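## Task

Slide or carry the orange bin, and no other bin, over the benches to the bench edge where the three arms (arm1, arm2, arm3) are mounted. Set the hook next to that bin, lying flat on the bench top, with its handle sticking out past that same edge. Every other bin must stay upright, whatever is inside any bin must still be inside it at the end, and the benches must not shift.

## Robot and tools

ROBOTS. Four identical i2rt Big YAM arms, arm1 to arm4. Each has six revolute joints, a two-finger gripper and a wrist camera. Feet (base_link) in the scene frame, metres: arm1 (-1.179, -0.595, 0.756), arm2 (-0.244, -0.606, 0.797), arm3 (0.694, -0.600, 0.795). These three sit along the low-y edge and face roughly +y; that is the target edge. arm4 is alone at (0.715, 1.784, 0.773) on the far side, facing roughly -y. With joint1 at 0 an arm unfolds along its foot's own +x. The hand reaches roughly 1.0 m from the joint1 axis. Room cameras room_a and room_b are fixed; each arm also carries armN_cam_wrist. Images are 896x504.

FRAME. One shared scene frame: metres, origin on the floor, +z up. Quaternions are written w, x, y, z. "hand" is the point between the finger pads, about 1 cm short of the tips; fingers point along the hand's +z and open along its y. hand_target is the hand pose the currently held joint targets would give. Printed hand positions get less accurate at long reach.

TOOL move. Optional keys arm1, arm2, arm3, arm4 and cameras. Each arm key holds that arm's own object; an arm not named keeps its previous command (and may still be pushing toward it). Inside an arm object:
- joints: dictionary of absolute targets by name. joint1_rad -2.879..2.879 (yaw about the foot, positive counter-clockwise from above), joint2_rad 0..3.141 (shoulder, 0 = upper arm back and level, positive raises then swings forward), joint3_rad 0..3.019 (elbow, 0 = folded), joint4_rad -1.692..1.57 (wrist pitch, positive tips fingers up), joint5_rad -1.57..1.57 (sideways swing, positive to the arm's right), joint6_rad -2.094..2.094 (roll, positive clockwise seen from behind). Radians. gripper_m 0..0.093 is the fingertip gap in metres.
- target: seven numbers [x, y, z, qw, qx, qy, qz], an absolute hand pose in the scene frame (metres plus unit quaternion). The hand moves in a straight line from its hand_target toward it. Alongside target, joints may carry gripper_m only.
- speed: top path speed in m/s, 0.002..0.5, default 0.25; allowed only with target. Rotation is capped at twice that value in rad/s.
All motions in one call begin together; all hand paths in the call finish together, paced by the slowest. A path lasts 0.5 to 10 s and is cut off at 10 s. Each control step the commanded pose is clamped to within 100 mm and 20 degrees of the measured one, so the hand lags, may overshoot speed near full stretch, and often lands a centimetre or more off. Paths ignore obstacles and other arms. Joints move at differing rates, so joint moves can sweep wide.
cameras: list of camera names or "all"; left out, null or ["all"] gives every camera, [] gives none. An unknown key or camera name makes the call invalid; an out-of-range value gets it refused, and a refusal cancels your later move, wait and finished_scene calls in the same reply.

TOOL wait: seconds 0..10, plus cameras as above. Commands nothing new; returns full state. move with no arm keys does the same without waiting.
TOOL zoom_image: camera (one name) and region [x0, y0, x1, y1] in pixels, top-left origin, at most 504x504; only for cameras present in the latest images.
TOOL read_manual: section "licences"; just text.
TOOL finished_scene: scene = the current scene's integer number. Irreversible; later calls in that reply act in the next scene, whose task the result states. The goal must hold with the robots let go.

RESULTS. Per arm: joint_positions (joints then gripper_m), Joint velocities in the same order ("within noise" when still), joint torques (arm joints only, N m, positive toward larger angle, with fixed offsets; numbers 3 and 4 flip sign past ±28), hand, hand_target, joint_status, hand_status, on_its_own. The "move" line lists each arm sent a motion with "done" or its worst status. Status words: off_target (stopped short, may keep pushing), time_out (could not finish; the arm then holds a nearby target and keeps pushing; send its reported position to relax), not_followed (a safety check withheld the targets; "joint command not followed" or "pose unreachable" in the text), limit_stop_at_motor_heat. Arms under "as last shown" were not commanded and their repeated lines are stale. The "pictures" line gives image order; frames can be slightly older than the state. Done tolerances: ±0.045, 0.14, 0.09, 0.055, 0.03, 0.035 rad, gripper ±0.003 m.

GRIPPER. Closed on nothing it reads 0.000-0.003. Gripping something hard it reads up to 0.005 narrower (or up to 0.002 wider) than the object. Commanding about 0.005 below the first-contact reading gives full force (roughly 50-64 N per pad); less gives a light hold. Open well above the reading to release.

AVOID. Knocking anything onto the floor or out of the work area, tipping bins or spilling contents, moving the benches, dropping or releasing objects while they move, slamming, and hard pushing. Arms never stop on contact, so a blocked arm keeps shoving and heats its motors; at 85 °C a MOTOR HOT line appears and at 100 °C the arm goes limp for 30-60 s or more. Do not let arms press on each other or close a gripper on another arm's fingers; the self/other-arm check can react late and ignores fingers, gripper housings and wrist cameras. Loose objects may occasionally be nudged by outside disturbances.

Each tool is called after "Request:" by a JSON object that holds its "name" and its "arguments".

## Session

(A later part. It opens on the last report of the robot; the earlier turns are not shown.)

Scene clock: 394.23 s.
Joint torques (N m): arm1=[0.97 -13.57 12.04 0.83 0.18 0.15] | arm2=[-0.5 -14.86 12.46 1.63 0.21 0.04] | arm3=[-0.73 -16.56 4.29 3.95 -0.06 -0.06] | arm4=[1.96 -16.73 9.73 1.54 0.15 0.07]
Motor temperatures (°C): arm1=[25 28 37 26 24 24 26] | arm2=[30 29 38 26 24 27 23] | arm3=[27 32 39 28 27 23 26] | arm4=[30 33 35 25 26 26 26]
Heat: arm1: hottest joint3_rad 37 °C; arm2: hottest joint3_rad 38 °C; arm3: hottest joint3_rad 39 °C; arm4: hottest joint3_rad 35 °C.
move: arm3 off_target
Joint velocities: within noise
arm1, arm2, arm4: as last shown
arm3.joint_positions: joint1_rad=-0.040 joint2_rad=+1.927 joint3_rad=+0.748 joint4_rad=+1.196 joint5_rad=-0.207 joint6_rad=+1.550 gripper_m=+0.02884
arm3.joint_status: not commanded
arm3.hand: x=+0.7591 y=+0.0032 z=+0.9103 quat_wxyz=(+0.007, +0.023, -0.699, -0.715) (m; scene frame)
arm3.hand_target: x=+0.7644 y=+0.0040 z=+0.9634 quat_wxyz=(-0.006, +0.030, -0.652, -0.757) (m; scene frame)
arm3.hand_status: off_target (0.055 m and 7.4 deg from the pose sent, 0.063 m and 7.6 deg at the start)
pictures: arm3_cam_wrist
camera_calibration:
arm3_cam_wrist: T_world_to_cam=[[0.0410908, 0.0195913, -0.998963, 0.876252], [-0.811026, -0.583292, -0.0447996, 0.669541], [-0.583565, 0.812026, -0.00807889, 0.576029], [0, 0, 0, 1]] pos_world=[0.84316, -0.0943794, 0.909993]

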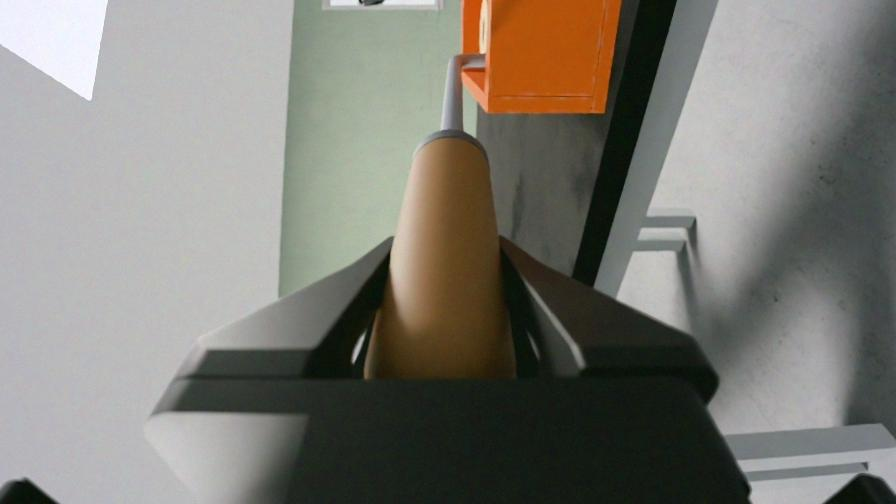

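Request:
{"name": "move", "arguments": {"arm3": {"target":[0.765,0.04,0.985,0.0061,-0.0301,0.6519,0.7569],"speed":0.08}, "cameras": []}}

Request:
{"name": "move", "arguments": {"arm3": {"target":[0.765,0.045,1.13,0.0061,-0.0301,0.6519,0.7569],"speed":0.12}, "cameras": ["arm3_cam_wrist","room_a","room_b"]}}

Scene clock: 403.63 s.
Joint torques (N m): arm1=[0.97 -13.57 12.03 0.83 0.18 0.15] | arm2=[-0.44 -14.92 12.45 1.63 0.21 0.04] | arm3=[0.09 -16.26 8.55 2.37 0.09 -0.08] | arm4=[1.96 -16.79 9.74 1.54 0.15 0.07]
Motor temperatures (°C): arm1=[25 28 37 26 24 24 26] | arm2=[30 29 38 26 24 27 23] | arm3=[27 32 38 28 27 23 26] | arm4=[30 33 35 25 26 26 26]
Heat: arm1: hottest joint3_rad 37 °C; arm2: hottest joint3_rad 38 °C; arm3: hottest joint3_rad 38 °C; arm4: hottest joint3_rad 35 °C.
move: arm3 off_target
Joint velocities: within noise
arm1, arm2, arm4: as last shown
arm3.joint_positions: joint1_rad=-0.040 joint2_rad=+1.909 joint3_rad=+0.781 joint4_rad=+1.133 joint5_rad=-0.199 joint6_rad=+1.550 gripper_m=+0.02884
arm3.joint_status: not commanded
arm3.hand: x=+0.7623 y=+0.0147 z=+0.9185 quat_wxyz=(+0.005, +0.020, -0.704, -0.710) (m; scene frame)
arm3.hand_target: x=+0.7640 y=+0.0343 z=+0.9852 quat_wxyz=(-0.006, +0.030, -0.652, -0.757) (m; scene frame)
arm3.hand_status: off_target (0.071 m and 8.2 deg from the pose sent, 0.084 m and 7.5 deg at the start)
pictures: none
No camera images: "cameras" was empty.

Scene clock: 405.77 s.
Joint torques (N m): arm1=[0.97 -13.51 12.01 0.83 0.18 0.15] | arm2=[-0.5 -14.92 12.46 1.61 0.21 0.05] | arm3=[0.21 -15.15 12.31 2.43 0.11 -0.07] | arm4=[1.96 -16.79 9.74 1.52 0.14 0.07]
Motor temperatures (°C): arm1=[25 28 37 26 24 24 26] | arm2=[30 29 38 26 24 27 23] | arm3=[27 32 38 28 27 23 26] | arm4=[30 33 35 25 26 26 26]
Heat: arm1: hottest joint3_rad 37 °C; arm2: hottest joint3_rad 38 °C; arm3: hottest joint3_rad 38 °C; arm4: hottest joint3_rad 35 °C.
move: arm3 off_target
Joint velocities: within noise
arm1, arm2, arm4: as last shown
arm3.joint_positions: joint1_rad=-0.040 joint2_rad=+1.606 joint3_rad=+0.867 joint4_rad=+0.722 joint5_rad=-0.197 joint6_rad=+1.550 gripper_m=+0.02884
arm3.joint_status: not commanded
arm3.hand: x=+0.7643 y=+0.0241 z=+1.0422 quat_wxyz=(+0.006, +0.018, -0.712, -0.702) (m; scene frame)
arm3.hand_target: x=+0.7636 y=+0.0356 z=+1.1291 quat_wxyz=(-0.006, +0.030, -0.652, -0.757) (m; scene frame)
arm3.hand_status: off_target (0.090 m and 9.5 deg from the pose sent, 0.214 m and 8.2 deg at the start; pose on its path clipped on 21 of 64 steps)
pictures: arm3_cam_wrist, room_a, room_b
camera_calibration:
arm3_cam_wrist: T_world_to_cam=[[0.0352902, -0.0157186, -0.999253, 1.01302], [-0.816754, -0.576647, -0.0197741, 0.670073], [-0.575906, 0.816842, -0.0331882, 0.583252], [0, 0, 0, 1]] pos_world=[0.847434, -0.0741061, 1.04487]

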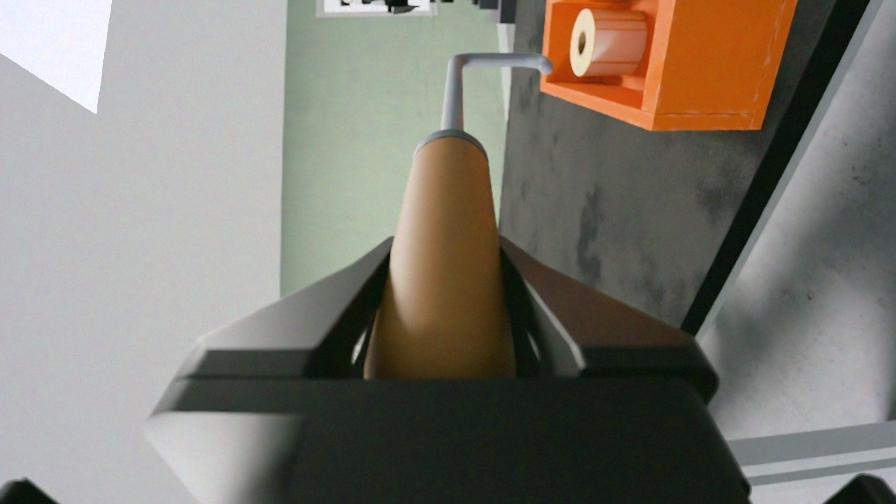

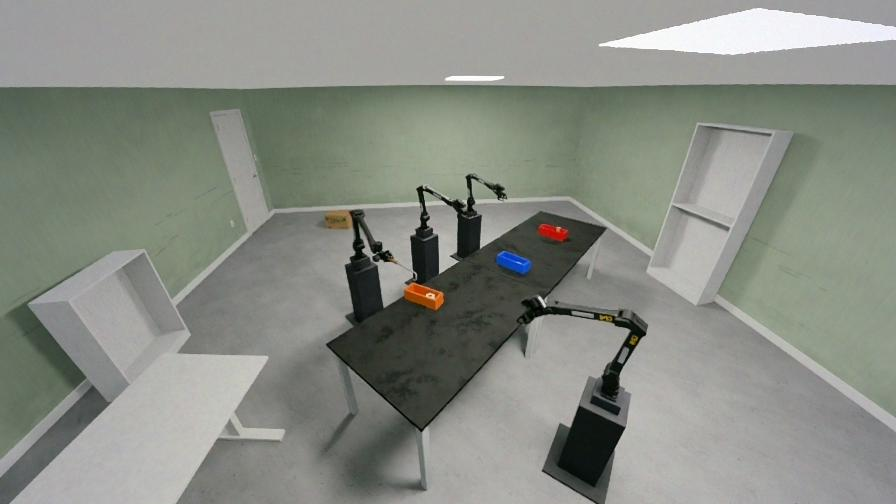

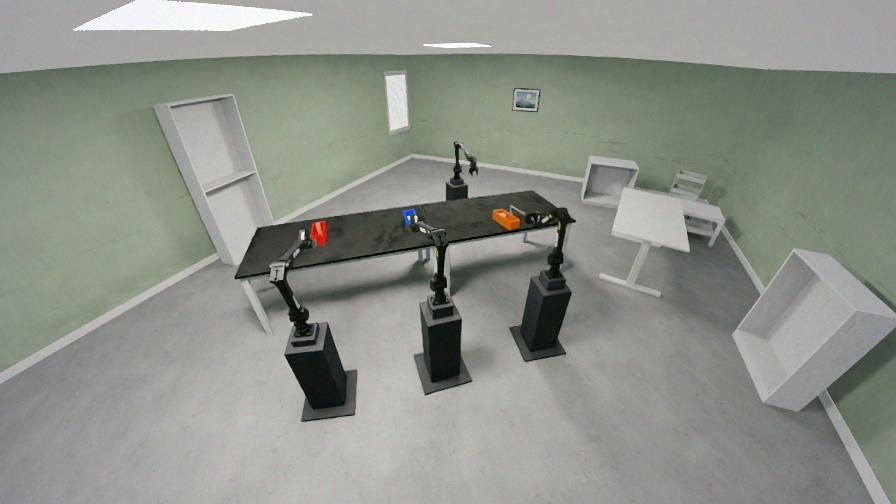

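Request:
{"name": "move", "arguments": {"arm3": {"target":[0.64,-0.08,1.13,0.006,-0.03,0.652,0.757],"speed":0.12}, "cameras": ["room_a","room_b"]}}

Scene clock: 425.63 s.
Joint torques (N m): arm1=[0.91 -13.57 12.04 0.83 0.18 0.15] | arm2=[-0.5 -14.86 12.45 1.61 0.21 0.04] | arm3=[0.09 -11.16 7.68 2.44 0.08 -0.14] | arm4=[1.96 -16.79 9.76 1.52 0.14 0.07]
Motor temperatures (°C): arm1=[25 28 37 26 24 24 26] | arm2=[30 29 38 26 24 27 23] | arm3=[27 32 39 28 27 23 26] | arm4=[30 33 36 25 26 26 26]
Heat: arm1: hottest joint3_rad 37 °C; arm2: hottest joint3_rad 38 °C; arm3: hottest joint3_rad 39 °C; arm4: hottest joint3_rad 36 °C.
move: arm3 off_target
Joint velocities: within noise
arm1, arm2: as last shown
arm3.joint_positions: joint1_rad=+0.257 joint2_rad=+1.290 joint3_rad=+0.629 joint4_rad=+0.719 joint5_rad=+0.097 joint6_rad=+1.518 gripper_m=+0.02884
arm3.joint_status: not commanded
arm3.hand: x=+0.6414 y=-0.0748 z=+1.0900 quat_wxyz=(-0.004, +0.028, -0.684, -0.729) (m; scene frame)
arm3.hand_target: x=+0.6403 y=-0.0806 z=+1.1294 quat_wxyz=(-0.006, +0.030, -0.652, -0.757) (m; scene frame)
arm3.hand_status: off_target (0.040 m and 4.9 deg from the pose sent, 0.184 m and 9.4 deg at the start)
arm4.joint_positions: joint1_rad=-0.046 joint2_rad=+1.452 joint3_rad=+1.193 joint4_rad=-0.530 joint5_rad=+0.048 joint6_rad=+0.041 gripper_m=+0.06011
arm4.joint_status: not commanded
arm4.hand: x=+0.7394 y=+1.1987 z=+1.0173 quat_wxyz=(-0.268, -0.654, -0.652, +0.273) (m; scene frame)
arm4.hand_target: x=+0.7470 y=+1.2000 z=+1.0200 quat_wxyz=(-0.271, -0.653, -0.653, +0.271) (m; scene frame)
arm4.hand_status: not commanded
pictures: room_a, room_b

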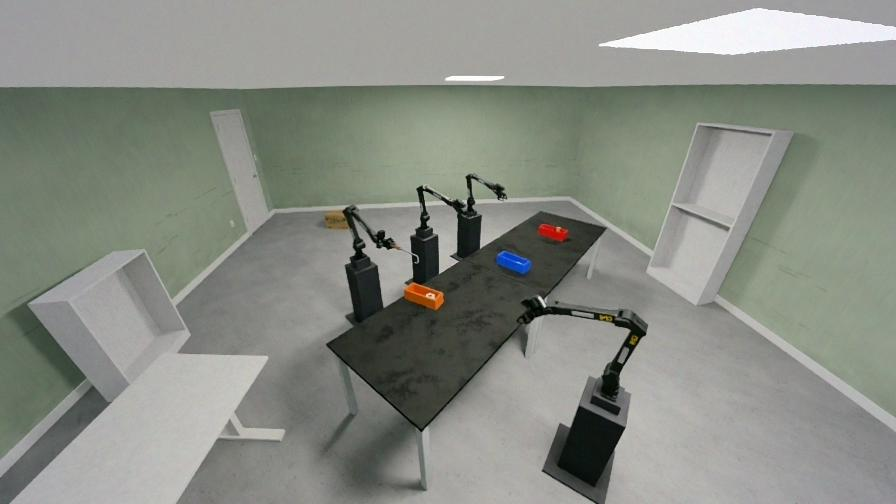

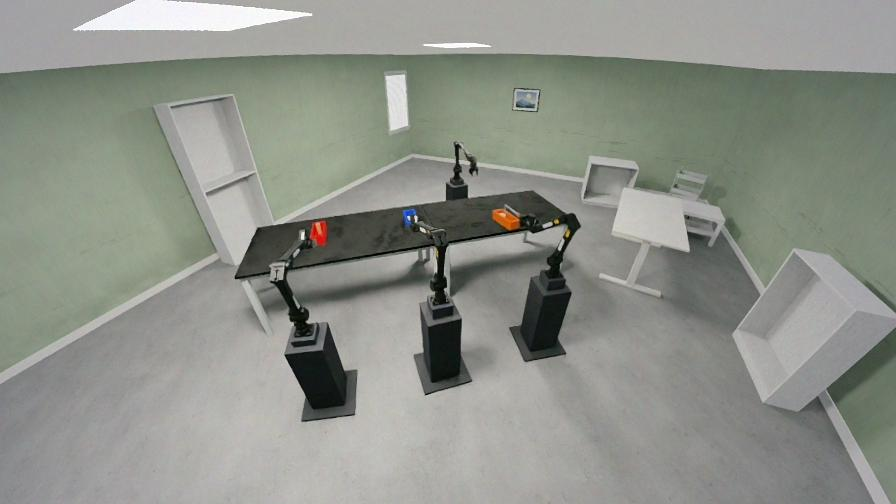

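Request:
{"name": "move", "arguments": {"arm3": {"target":[0.57,-0.03,1.15,0.521,-0.478,0.478,0.521],"speed":0.25}, "cameras": ["room_a","room_b"]}}

Request:
{"name": "zoom_image", "arguments": {"camera": "room_a", "region": [340, 200, 460, 330]}}

Request:
{"name": "zoom_image", "arguments": {"camera": "room_b", "region": [460, 180, 580, 260]}}

Scene clock: 435.77 s.
Joint torques (N m): arm1=[0.97 -13.57 12.04 0.83 0.18 0.15] | arm2=[-0.5 -14.86 12.45 1.65 0.21 0.05] | arm3=[0.38 -10.05 13.27 2.4 0 -0.11] | arm4=[1.96 -16.73 9.74 1.52 0.14 0.07]
Motor temperatures (°C): arm1=[25 28 37 26 24 24 26] | arm2=[30 29 38 26 24 27 23] | arm3=[26 32 39 28 27 23 26] | arm4=[30 33 36 25 26 26 26]
Heat: arm1: hottest joint3_rad 37 °C; arm2: hottest joint3_rad 38 °C; arm3: hottest joint3_rad 39 °C; arm4: hottest joint3_rad 36 °C.
move: arm3 off_target
Joint velocities: within noise
arm1, arm2, arm4: as last shown
arm3.joint_positions: joint1_rad=+0.423 joint2_rad=+1.360 joint3_rad=+0.743 joint4_rad=+0.566 joint5_rad=+0.306 joint6_rad=-0.011 gripper_m=+0.02882
arm3.joint_status: not commanded
arm3.hand: x=+0.5801 y=-0.0519 z=+1.0794 quat_wxyz=(-0.497, +0.515, -0.506, -0.481) (m; scene frame)
arm3.hand_target: x=+0.5722 y=-0.0380 z=+1.1494 quat_wxyz=(-0.521, +0.478, -0.478, -0.521) (m; scene frame)
arm3.hand_status: off_target (0.075 m and 7.6 deg from the pose sent, 0.104 m and 87.5 deg at the start)
pictures: room_a, room_b

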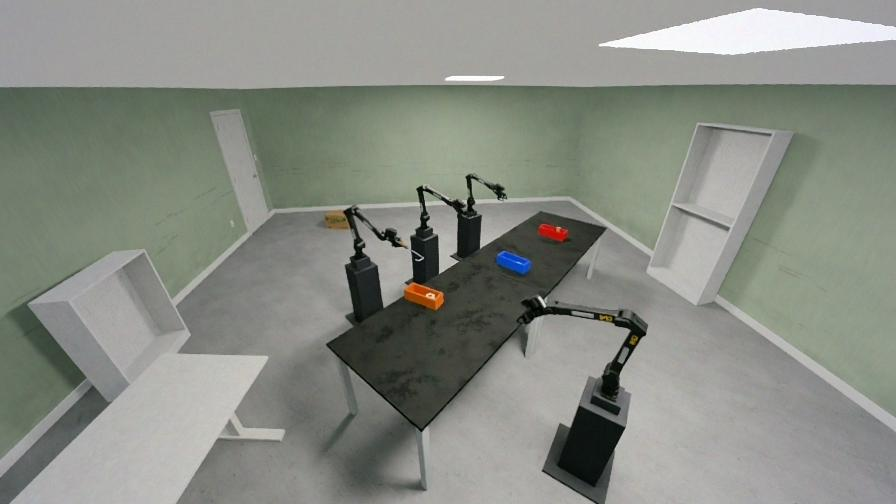

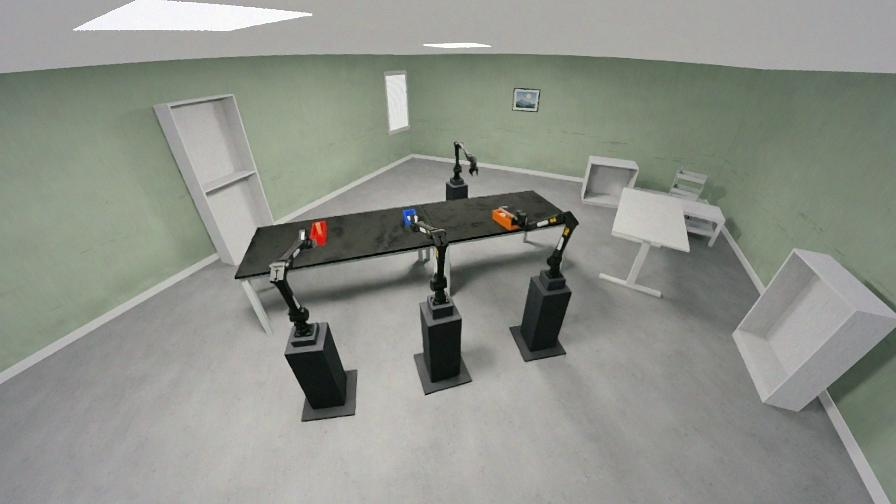

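Scaled by 3.877 from the camera's 896x504 image, which has a finer 1280x720 frame.

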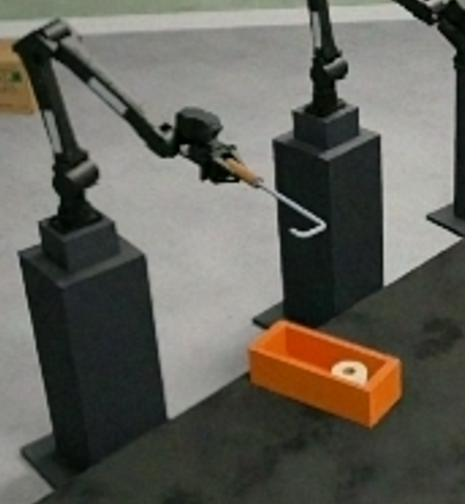

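Scaled by 4.200 from the camera's 896x504 image, which has a finer 1280x720 frame.

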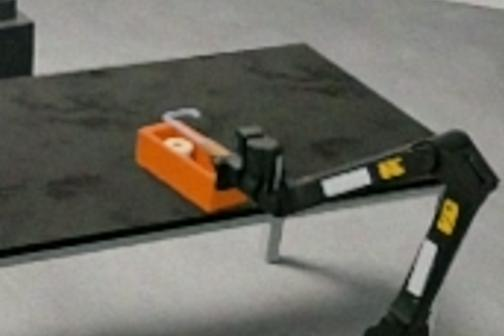

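Request:
{"name": "move", "arguments": {"arm3": {"target":[0.565,0.18,1.08,0.521,-0.478,0.478,0.521],"speed":0.15}, "cameras": []}}

Request:
{"name": "move", "arguments": {"arm3": {"target":[0.565,0.19,0.98,0.521,-0.478,0.478,0.521],"speed":0.1}, "cameras": ["room_a","room_b"]}}

Request:
{"name": "zoom_image", "arguments": {"camera": "room_a", "region": [340, 220, 460, 330]}}

Request:
{"name": "zoom_image", "arguments": {"camera": "room_b", "region": [440, 180, 560, 260]}}

Scene clock: 443.33 s.
Joint torques (N m): arm1=[0.91 -13.51 12.03 0.84 0.19 0.15] | arm2=[-0.56 -14.86 12.45 1.63 0.2 0.05] | arm3=[-0.56 -18.49 12.81 2.82 -0.03 -0.02] | arm4=[1.9 -16.79 9.76 1.54 0.14 0.07]
Motor temperatures (°C): arm1=[25 28 37 26 24 24 26] | arm2=[30 29 38 26 24 27 23] | arm3=[26 31 40 28 27 23 26] | arm4=[30 33 36 25 26 26 26]
Heat: arm1: hottest joint3_rad 37 °C; arm2: hottest joint3_rad 38 °C; arm3: hottest joint3_rad 40 °C; arm4: hottest joint3_rad 36 °C.
move: arm3 off_target
Joint velocities: within noise
arm1, arm4: as last shown
arm2.joint_positions: joint1_rad=+0.119 joint2_rad=+1.412 joint3_rad=+1.126 joint4_rad=-0.277 joint5_rad=+0.109 joint6_rad=+0.045 gripper_m=+0.08989
arm2.joint_status: not commanded
arm2.hand: x=-0.3020 y=-0.0067 z=+1.0757 quat_wxyz=(-0.345, +0.625, -0.611, -0.342) (m; scene frame)
arm2.hand_target: x=-0.2999 y=-0.0008 z=+1.1000 quat_wxyz=(-0.354, +0.612, -0.612, -0.354) (m; scene frame)
arm2.hand_status: not commanded
arm3.joint_positions: joint1_rad=+0.342 joint2_rad=+1.945 joint3_rad=+1.266 joint4_rad=+0.610 joint5_rad=+0.212 joint6_rad=-0.011 gripper_m=+0.02882
arm3.joint_status: not commanded
arm3.hand: x=+0.5656 y=+0.1517 z=+0.9996 quat_wxyz=(-0.489, +0.523, -0.508, -0.479) (m; scene frame)
arm3.hand_target: x=+0.5668 y=+0.1696 z=+1.0800 quat_wxyz=(-0.521, +0.478, -0.478, -0.521) (m; scene frame)
arm3.hand_status: off_target (0.085 m and 8.7 deg from the pose sent, 0.232 m and 7.6 deg at the start)
pictures: none
No camera images: "cameras" was empty.

Scene clock: 445.20 s.
Joint torques (N m): arm1=[0.91 -13.57 12.03 0.84 0.18 0.15] | arm2=[-0.38 -14.86 12.44 1.63 0.2 0.04] | arm3=[-0.79 -19.37 10.67 3.89 -0.02 -0.01] | arm4=[1.96 -16.79 9.74 1.52 0.15 0.07]
Motor temperatures (°C): arm1=[25 28 37 26 24 24 26] | arm2=[30 29 38 26 24 27 23] | arm3=[26 31 40 28 27 23 26] | arm4=[30 33 36 25 26 26 26]
Heat: arm1: hottest joint3_rad 37 °C; arm2: hottest joint3_rad 38 °C; arm3: hottest joint3_rad 40 °C; arm4: hottest joint3_rad 36 °C.
move: arm3 off_target
Joint velocities: within noise
arm1, arm2, arm4: as last shown
arm3.joint_positions: joint1_rad=+0.339 joint2_rad=+2.135 joint3_rad=+1.266 joint4_rad=+0.779 joint5_rad=+0.208 joint6_rad=-0.011 gripper_m=+0.02882
arm3.joint_status: not commanded
arm3.hand: x=+0.5656 y=+0.1595 z=+0.8988 quat_wxyz=(-0.484, +0.529, -0.511, -0.473) (m; scene frame)
arm3.hand_target: x=+0.5668 y=+0.1810 z=+0.9803 quat_wxyz=(-0.521, +0.478, -0.478, -0.521) (m; scene frame)
arm3.hand_status: off_target (0.087 m and 9.9 deg from the pose sent, 0.043 m and 8.7 deg at the start)
pictures: room_a, room_b

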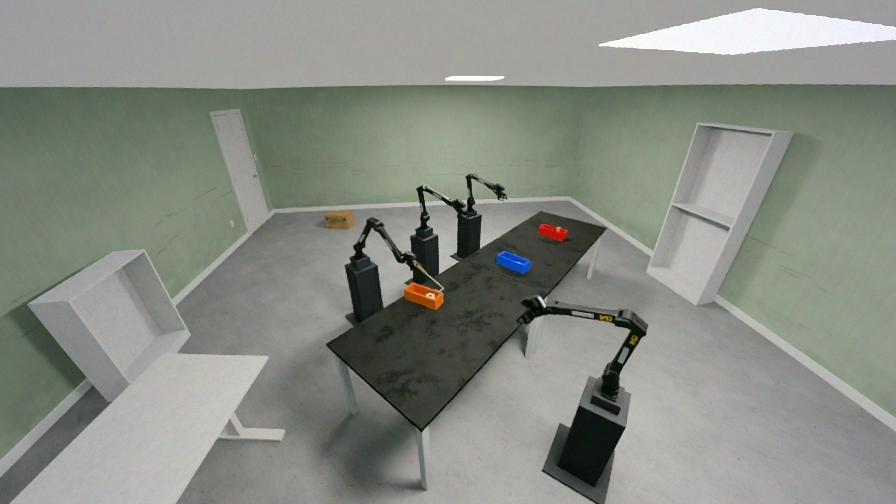

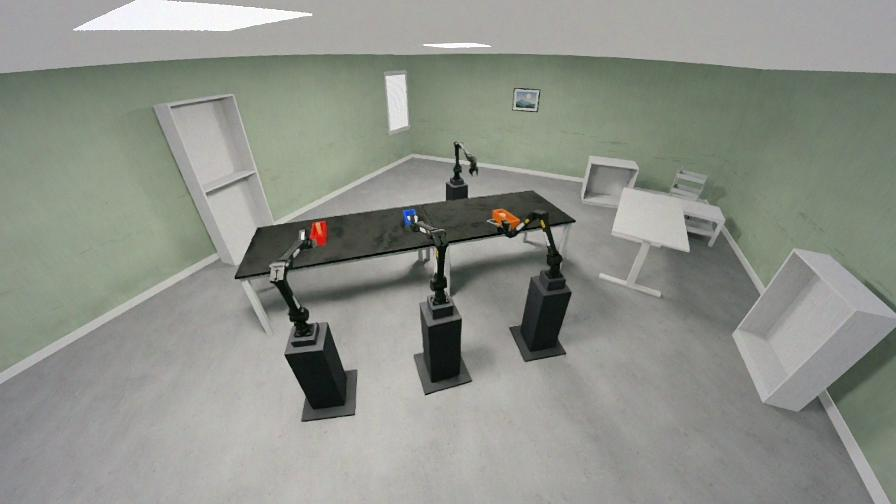

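Scaled by 4.200 from the camera's 896x504 image, which has a finer 1280x720 frame.

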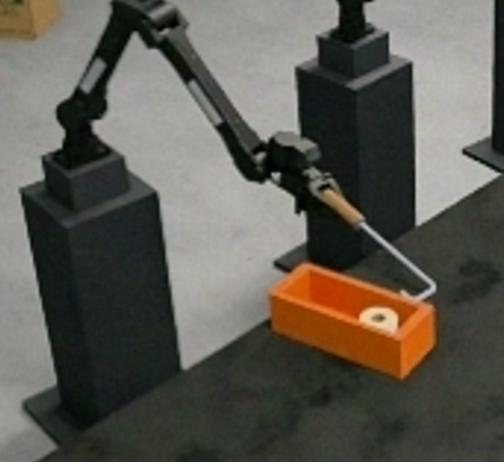

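Scaled by 4.200 from the camera's 896x504 image, which has a finer 1280x720 frame.

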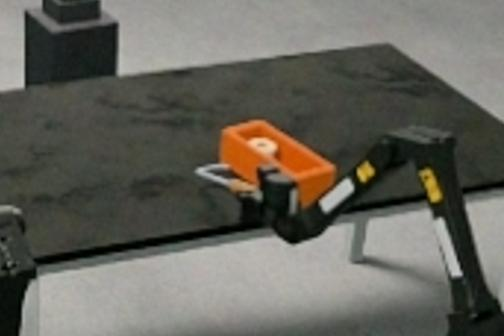

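Request:
{"name": "move", "arguments": {"arm3": {"target":[0.545,0.185,0.93,0.5416,-0.4545,0.4545,0.5416],"speed":0.08}, "cameras": []}}

Request:
{"name": "move", "arguments": {"arm3": {"target":[0.54,0.185,0.885,0.5416,-0.4545,0.4545,0.5416],"speed":0.07}, "cameras": ["room_a","room_b"]}}

Request:
{"name": "zoom_image", "arguments": {"camera": "room_a", "region": [370, 230, 470, 320]}}

Request:
{"name": "zoom_image", "arguments": {"camera": "room_b", "region": [440, 180, 560, 260]}}

Scene clock: 451.80 s.
Joint torques (N m): arm1=[0.97 -13.51 12.03 0.83 0.19 0.15] | arm2=[-0.5 -14.86 12.46 1.63 0.2 0.05] | arm3=[0.44 -19.6 9.95 3.77 0.02 -0.09] | arm4=[1.96 -16.79 9.74 1.54 0.14 0.07]
Motor temperatures (°C): arm1=[25 28 37 26 24 24 26] | arm2=[30 29 38 26 24 27 23] | arm3=[26 32 41 28 27 23 26] | arm4=[30 32 36 25 26 26 26]
Heat: arm1: hottest joint3_rad 37 °C; arm2: hottest joint3_rad 38 °C; arm3: hottest joint3_rad 41 °C; arm4: hottest joint3_rad 36 °C.
move: arm3 off_target
Joint velocities: within noise
arm1.joint_positions: joint1_rad=-0.052 joint2_rad=+1.390 joint3_rad=+1.228 joint4_rad=-0.392 joint5_rad=-0.159 joint6_rad=-0.095 gripper_m=+0.08991
arm1.joint_status: not commanded
arm1.hand: x=-1.1022 y=+0.0018 z=+1.0882 quat_wxyz=(-0.349, +0.619, -0.610, -0.351) (m; scene frame)
arm1.hand_target: x=-1.1001 y=+0.0000 z=+1.1000 quat_wxyz=(-0.354, +0.612, -0.612, -0.354) (m; scene frame)
arm1.hand_status: not commanded
arm2, arm4: as last shown
arm3.joint_positions: joint1_rad=+0.357 joint2_rad=+2.272 joint3_rad=+1.281 joint4_rad=+0.999 joint5_rad=+0.237 joint6_rad=-0.026 gripper_m=+0.02882
arm3.joint_status: not commanded
arm3.hand: x=+0.5570 y=+0.1570 z=+0.8559 quat_wxyz=(-0.510, +0.502, -0.492, -0.496) (m; scene frame)
arm3.hand_target: x=+0.5466 y=+0.1771 z=+0.9304 quat_wxyz=(-0.541, +0.455, -0.455, -0.541) (m; scene frame)
arm3.hand_status: off_target (0.080 m and 9.5 deg from the pose sent, 0.045 m and 14.9 deg at the start)
pictures: none
No camera images: "cameras" was empty.

Scene clock: 453.10 s.
Joint torques (N m): arm1=[0.91 -13.63 12.03 0.83 0.18 0.15] | arm2=[-0.44 -14.92 12.48 1.61 0.2 0.04] | arm3=[0.44 -18.67 8.98 3.32 0.07 -0.07] | arm4=[1.9 -16.79 9.74 1.52 0.15 0.07]
Motor temperatures (°C): arm1=[25 28 37 26 24 24 26] | arm2=[30 29 38 26 24 27 23] | arm3=[26 32 41 28 27 23 26] | arm4=[30 32 36 25 26 26 26]
Heat: arm1: hottest joint3_rad 37 °C; arm2: hottest joint3_rad 38 °C; arm3: hottest joint3_rad 41 °C; arm4: hottest joint3_rad 36 °C.
move: arm3 off_target
Joint velocities: within noise
arm1, arm2, arm4: as last shown
arm3.joint_positions: joint1_rad=+0.362 joint2_rad=+2.356 joint3_rad=+1.325 joint4_rad=+1.078 joint5_rad=+0.243 joint6_rad=-0.029 gripper_m=+0.02882
arm3.joint_status: not commanded
arm3.hand: x=+0.5524 y=+0.1627 z=+0.8316 quat_wxyz=(-0.518, +0.491, -0.484, -0.506) (m; scene frame)
arm3.hand_target: x=+0.5411 y=+0.1800 z=+0.8855 quat_wxyz=(-0.541, +0.455, -0.455, -0.541) (m; scene frame)
arm3.hand_status: off_target (0.059 m and 7.3 deg from the pose sent, 0.044 m and 9.4 deg at the start)
pictures: room_a, room_b

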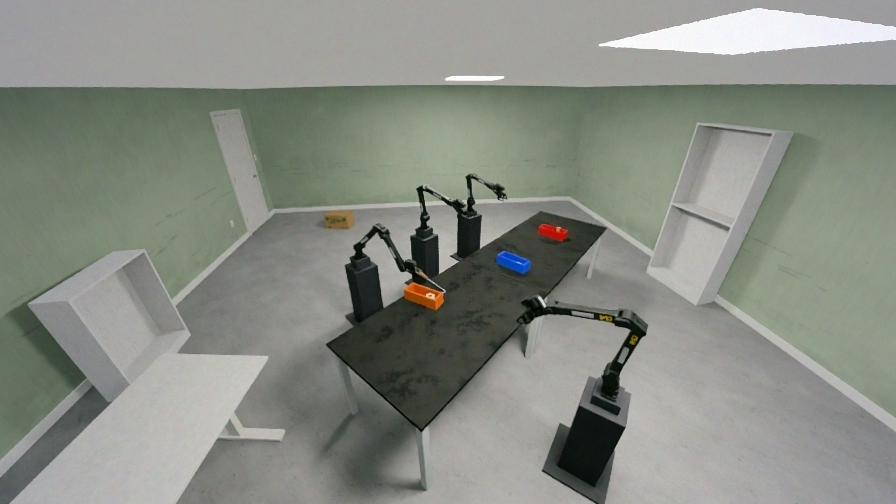

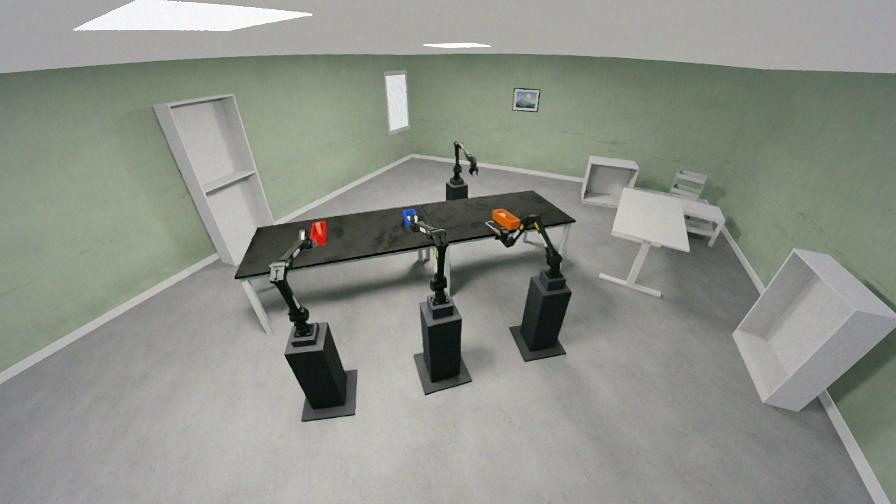

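Scaled by 5.040 from the camera's 896x504 image, which has a finer 1280x720 frame.

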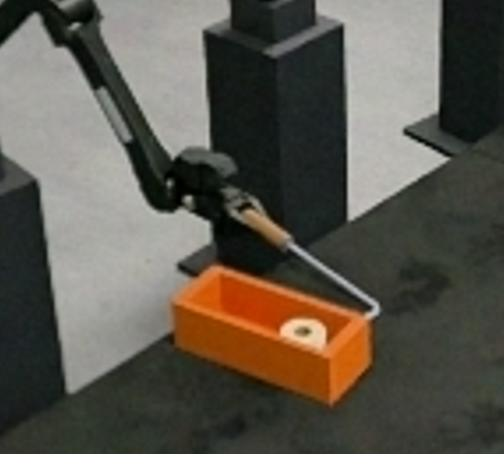

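Scaled by 4.200 from the camera's 896x504 image, which has a finer 1280x720 frame.

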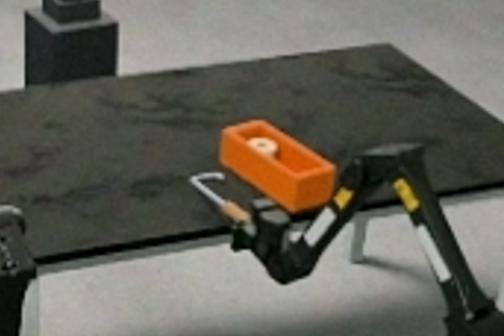

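Request:
{"name": "move", "arguments": {"arm3": {"target":[0.54,0.185,0.845,0.5416,-0.4545,0.4545,0.5416],"speed":0.05}, "cameras": []}}

Request:
{"name": "move", "arguments": {"arm3": {"target":[0.54,0.185,0.815,0.5416,-0.4545,0.4545,0.5416],"speed":0.05}, "cameras": ["room_a","room_b","arm3_cam_wrist"]}}

Request:
{"name": "zoom_image", "arguments": {"camera": "room_a", "region": [370, 230, 470, 320]}}

Request:
{"name": "zoom_image", "arguments": {"camera": "room_b", "region": [440, 180, 560, 260]}}

Scene clock: 460.40 s.
Joint torques (N m): arm1=[0.97 -13.57 12.03 0.84 0.18 0.15] | arm2=[-0.5 -14.86 12.46 1.65 0.21 0.05] | arm3=[0.38 -18.37 7.86 2.7 0.02 -0.07] | arm4=[1.9 -16.73 9.74 1.52 0.14 0.07]
Motor temperatures (°C): arm1=[25 28 37 26 24 24 26] | arm2=[30 29 39 26 24 27 23] | arm3=[26 32 40 28 27 23 26] | arm4=[30 32 36 25 26 26 26]
Heat: arm1: hottest joint3_rad 37 °C; arm2: hottest joint3_rad 39 °C; arm3: hottest joint3_rad 40 °C; arm4: hottest joint3_rad 36 °C.
move: arm3 off_target
Joint velocities: within noise
arm1, arm2, arm4: as last shown
arm3.joint_positions: joint1_rad=+0.363 joint2_rad=+2.433 joint3_rad=+1.375 joint4_rad=+1.147 joint5_rad=+0.243 joint6_rad=-0.031 gripper_m=+0.02881
arm3.joint_status: not commanded
arm3.hand: x=+0.5506 y=+0.1689 z=+0.8120 quat_wxyz=(-0.526, +0.478, -0.476, -0.518) (m; scene frame)
arm3.hand_target: x=+0.5406 y=+0.1824 z=+0.8454 quat_wxyz=(-0.541, +0.454, -0.455, -0.542) (m; scene frame)
arm3.hand_status: off_target (0.038 m and 4.8 deg from the pose sent, 0.029 m and 7.3 deg at the start)
pictures: none
No camera images: "cameras" was empty.

Scene clock: 461.57 s.
Joint torques (N m): arm1=[0.85 -13.57 12.03 0.83 0.18 0.15] | arm2=[-0.5 -14.86 12.46 1.65 0.21 0.05] | arm3=[0.5 -17.73 7.27 2.36 0 -0.05] | arm4=[1.9 -16.79 9.74 1.54 0.14 0.07]
Motor temperatures (°C): arm1=[25 28 37 26 24 24 26] | arm2=[30 29 39 26 24 27 23] | arm3=[26 32 40 28 27 23 26] | arm4=[30 32 36 25 26 26 26]
Heat: arm1: hottest joint3_rad 37 °C; arm2: hottest joint3_rad 39 °C; arm3: hottest joint3_rad 40 °C; arm4: hottest joint3_rad 36 °C.
move: arm3 off_target
Joint velocities: within noise
arm1, arm2, arm4: as last shown
arm3.joint_positions: joint1_rad=+0.363 joint2_rad=+2.489 joint3_rad=+1.416 joint4_rad=+1.191 joint5_rad=+0.243 joint6_rad=-0.031 gripper_m=+0.02881
arm3.joint_status: not commanded
arm3.hand: x=+0.5495 y=+0.1734 z=+0.7968 quat_wxyz=(-0.531, +0.469, -0.471, -0.526) (m; scene frame)
arm3.hand_target: x=+0.5403 y=+0.1836 z=+0.8151 quat_wxyz=(-0.541, +0.455, -0.455, -0.541) (m; scene frame)
arm3.hand_status: off_target (0.024 m and 3.3 deg from the pose sent, 0.019 m and 4.8 deg at the start)
pictures: arm3_cam_wrist, room_a, room_b
camera_calibration:
arm3_cam_wrist: T_world_to_cam=[[0.999744, -0.01216, 0.0190729, -0.564366], [0.011629, -0.446924, -0.894497, 0.795108], [0.0194012, 0.89449, -0.446668, 0.318295], [0, 0, 0, 1]] pos_world=[0.5488, 0.0637778, 0.864158]

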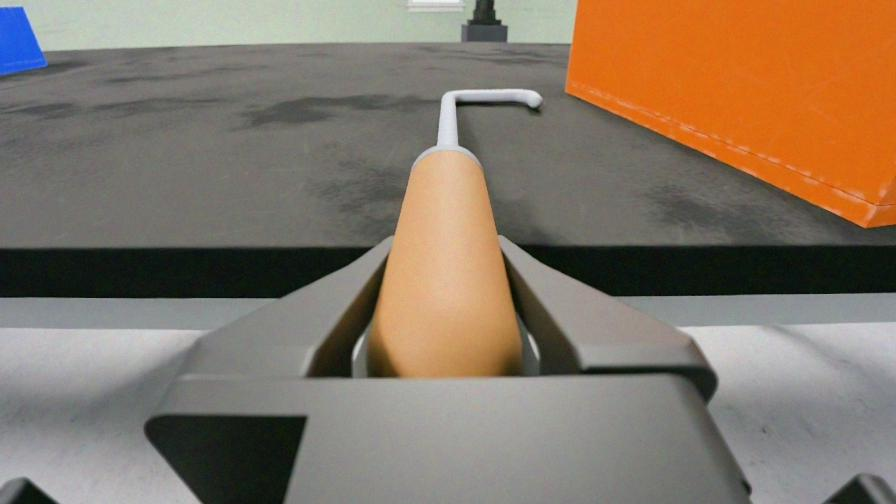

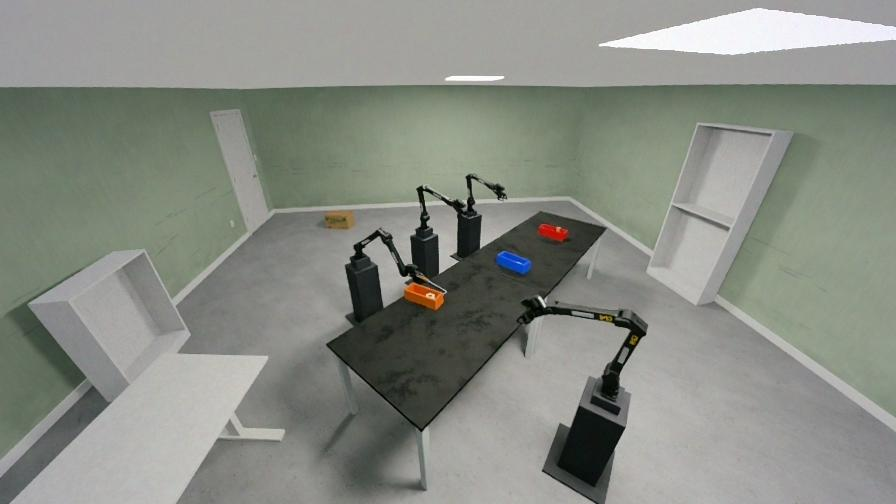

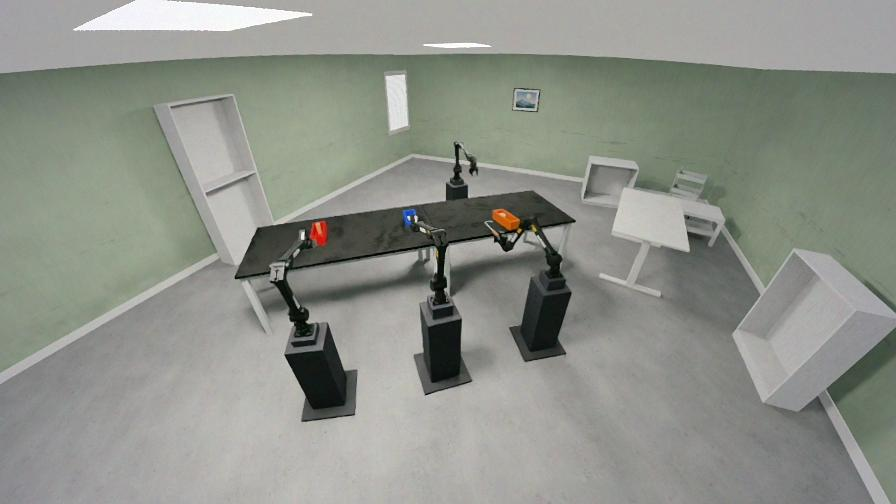

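Scaled by 5.040 from the camera's 896x504 image, which has a finer 1280x720 frame.

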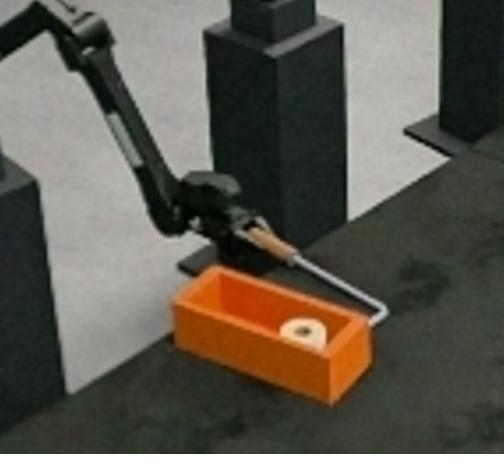

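Scaled by 4.200 from the camera's 896x504 image, which has a finer 1280x720 frame.

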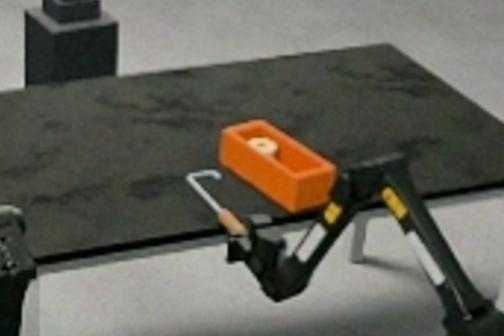

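Request:
{"name": "move", "arguments": {"arm3": {"target":[0.54,0.18,0.795,0.54,-0.4545,0.4545,0.54],"speed":0.04}, "cameras": []}}

Request:
{"name": "move", "arguments": {"arm3": {"target":[0.54,0.18,0.775,0.54,-0.4545,0.4545,0.54],"speed":0.04}, "cameras": ["room_a","arm3_cam_wrist"]}}

Request:
{"name": "zoom_image", "arguments": {"camera": "room_a", "region": [370, 230, 470, 320]}}

Scene clock: 468.70 s.
Joint torques (N m): arm1=[0.97 -13.57 12.04 0.83 0.18 0.15] | arm2=[-0.5 -14.92 12.44 1.63 0.2 0.04] | arm3=[0.67 -16.67 6.61 2.03 0 -0.05] | arm4=[1.96 -16.79 9.74 1.54 0.14 0.07]
Motor temperatures (°C): arm1=[25 28 37 26 24 24 26] | arm2=[30 29 39 26 24 27 23] | arm3=[26 32 39 28 27 23 26] | arm4=[30 32 36 25 26 26 26]
Heat: arm1: hottest joint3_rad 37 °C; arm2: hottest joint3_rad 39 °C; arm3: hottest joint3_rad 39 °C; arm4: hottest joint3_rad 36 °C.
move: arm3 off_target
Joint velocities: within noise
arm1, arm2: as last shown
arm3.joint_positions: joint1_rad=+0.363 joint2_rad=+2.512 joint3_rad=+1.431 joint4_rad=+1.229 joint5_rad=+0.245 joint6_rad=-0.031 gripper_m=+0.02881
arm3.joint_status: not commanded
arm3.hand: x=+0.5492 y=+0.1737 z=+0.7953 quat_wxyz=(-0.536, +0.458, -0.465, -0.535) (m; scene frame)
arm3.hand_target: x=+0.5399 y=+0.1793 z=+0.7951 quat_wxyz=(-0.541, +0.455, -0.456, -0.541) (m; scene frame)
arm3.hand_status: off_target (0.011 m and 1.4 deg from the pose sent, 0.012 m and 3.1 deg at the start)
arm4.joint_positions: joint1_rad=-0.046 joint2_rad=+1.452 joint3_rad=+1.193 joint4_rad=-0.530 joint5_rad=+0.048 joint6_rad=+0.041 gripper_m=+0.06011
arm4.joint_status: not commanded
arm4.hand: x=+0.7394 y=+1.1987 z=+1.0173 quat_wxyz=(-0.268, -0.654, -0.652, +0.273) (m; scene frame)
arm4.hand_target: x=+0.7470 y=+1.2000 z=+1.0200 quat_wxyz=(-0.271, -0.653, -0.653, +0.271) (m; scene frame)
arm4.hand_status: not commanded
pictures: none
No camera images: "cameras" was empty.

Scene clock: 469.73 s.
Joint torques (N m): arm1=[0.97 -13.51 12.03 0.83 0.18 0.15] | arm2=[-0.5 -14.92 12.45 1.62 0.2 0.05] | arm3=[0.56 -15.85 5.96 1.51 -0.02 -0.06] | arm4=[1.9 -16.79 9.74 1.54 0.14 0.07]
Motor temperatures (°C): arm1=[25 28 37 26 24 24 26] | arm2=[30 29 39 26 24 27 23] | arm3=[26 32 39 28 27 23 26] | arm4=[30 32 36 25 26 26 26]
Heat: arm1: hottest joint3_rad 37 °C; arm2: hottest joint3_rad 39 °C; arm3: hottest joint3_rad 39 °C; arm4: hottest joint3_rad 36 °C.
move: arm3 off_target
Joint velocities: within noise
arm1, arm2, arm4: as last shown
arm3.joint_positions: joint1_rad=+0.363 joint2_rad=+2.543 joint3_rad=+1.463 joint4_rad=+1.263 joint5_rad=+0.245 joint6_rad=-0.031 gripper_m=+0.02881
arm3.joint_status: not commanded
arm3.hand: x=+0.5483 y=+0.1775 z=+0.7925 quat_wxyz=(-0.542, +0.447, -0.458, -0.545) (m; scene frame)
arm3.hand_target: x=+0.5401 y=+0.1789 z=+0.7753 quat_wxyz=(-0.541, +0.455, -0.455, -0.541) (m; scene frame)
arm3.hand_status: off_target (0.020 m and 1.1 deg from the pose sent, 0.023 m and 1.4 deg at the start)
pictures: arm3_cam_wrist, room_a
camera_calibration:
arm3_cam_wrist: T_world_to_cam=[[0.9999, -0.0139005, 0.00250026, -0.549535], [-0.00310472, -0.389031, -0.92122, 0.812073], [0.013778, 0.92112, -0.389035, 0.265437], [0, 0, 0, 1]] pos_world=[0.548344, 0.0637836, 0.852736]

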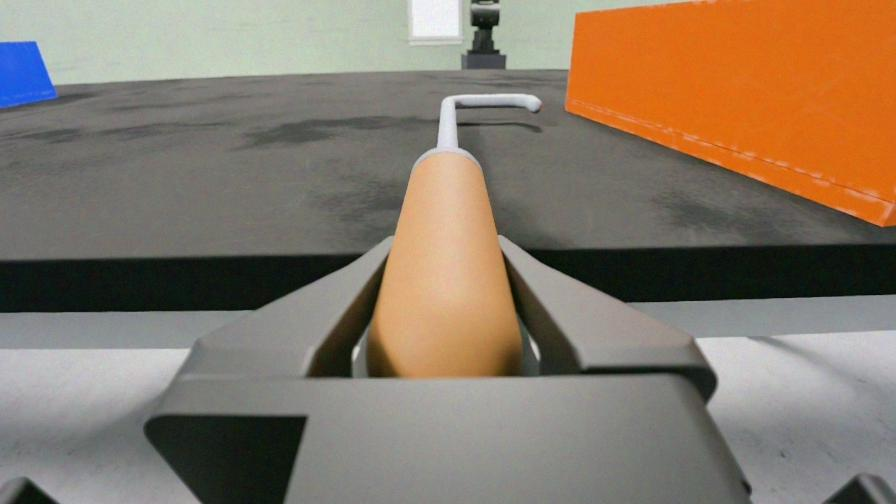

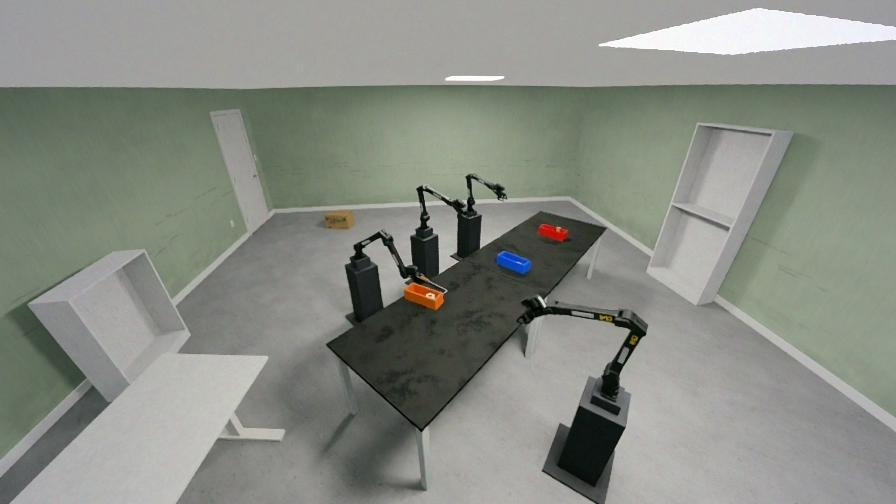

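Scaled by 5.040 from the camera's 896x504 image, which has a finer 1280x720 frame.

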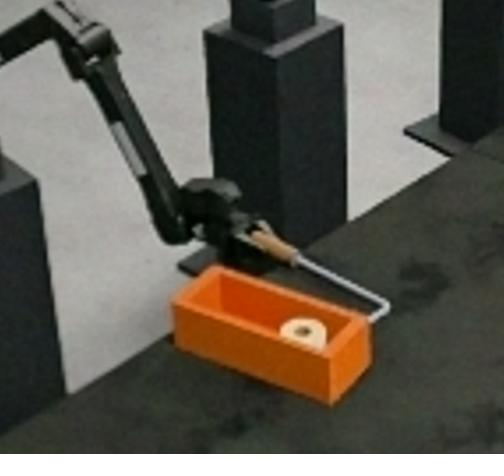

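Request:
{"name": "move", "arguments": {"arm3": {"target":[0.543,0.18,0.806,0.518,-0.4815,0.4815,0.518],"speed":0.05}, "cameras": ["arm3_cam_wrist"]}}

Scene clock: 475.30 s.
Joint torques (N m): arm1=[0.97 -13.57 12.01 0.84 0.18 0.15] | arm2=[-0.5 -14.92 12.45 1.63 0.21 0.05] | arm3=[0.38 -20.07 3.56 0.94 -0.03 0.13] | arm4=[1.96 -16.79 9.76 1.52 0.14 0.07]
Motor temperatures (°C): arm1=[25 28 37 26 24 24 26] | arm2=[30 29 39 26 24 27 23] | arm3=[26 32 39 28 27 23 26] | arm4=[30 32 36 25 26 26 26]
Heat: arm1: hottest joint3_rad 37 °C; arm2: hottest joint3_rad 39 °C; arm3: hottest joint3_rad 39 °C; arm4: hottest joint3_rad 36 °C.
move: arm3 off_target
Joint velocities: within noise
arm1, arm4: as last shown
arm2.joint_positions: joint1_rad=+0.119 joint2_rad=+1.412 joint3_rad=+1.126 joint4_rad=-0.277 joint5_rad=+0.109 joint6_rad=+0.045 gripper_m=+0.08989
arm2.joint_status: not commanded
arm2.hand: x=-0.3020 y=-0.0067 z=+1.0757 quat_wxyz=(-0.345, +0.625, -0.611, -0.342) (m; scene frame)
arm2.hand_target: x=-0.2999 y=-0.0008 z=+1.1000 quat_wxyz=(-0.354, +0.612, -0.612, -0.354) (m; scene frame)
arm2.hand_status: not commanded
arm3.joint_positions: joint1_rad=+0.363 joint2_rad=+2.477 joint3_rad=+1.431 joint4_rad=+1.123 joint5_rad=+0.245 joint6_rad=-0.028 gripper_m=+0.02881
arm3.joint_status: not commanded
arm3.hand: x=+0.5474 y=+0.1809 z=+0.7962 quat_wxyz=(-0.523, +0.481, -0.480, -0.515) (m; scene frame)
arm3.hand_target: x=+0.5429 y=+0.1799 z=+0.8058 quat_wxyz=(-0.518, +0.481, -0.481, -0.518) (m; scene frame)
arm3.hand_status: off_target (0.011 m and 0.7 deg from the pose sent, 0.015 m and 6.3 deg at the start)
pictures: arm3_cam_wrist
camera_calibration:
arm3_cam_wrist: T_world_to_cam=[[0.999587, -0.0121365, 0.0260563, -0.567666], [0.0169811, -0.482059, -0.875974, 0.786649], [0.023192, 0.876054, -0.481654, 0.340523], [0, 0, 0, 1]] pos_world=[0.546176, 0.0740058, 0.867889]

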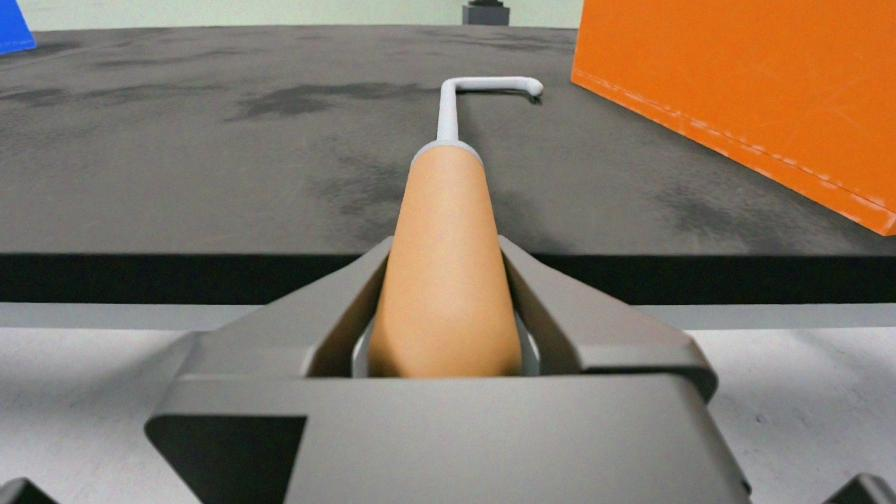

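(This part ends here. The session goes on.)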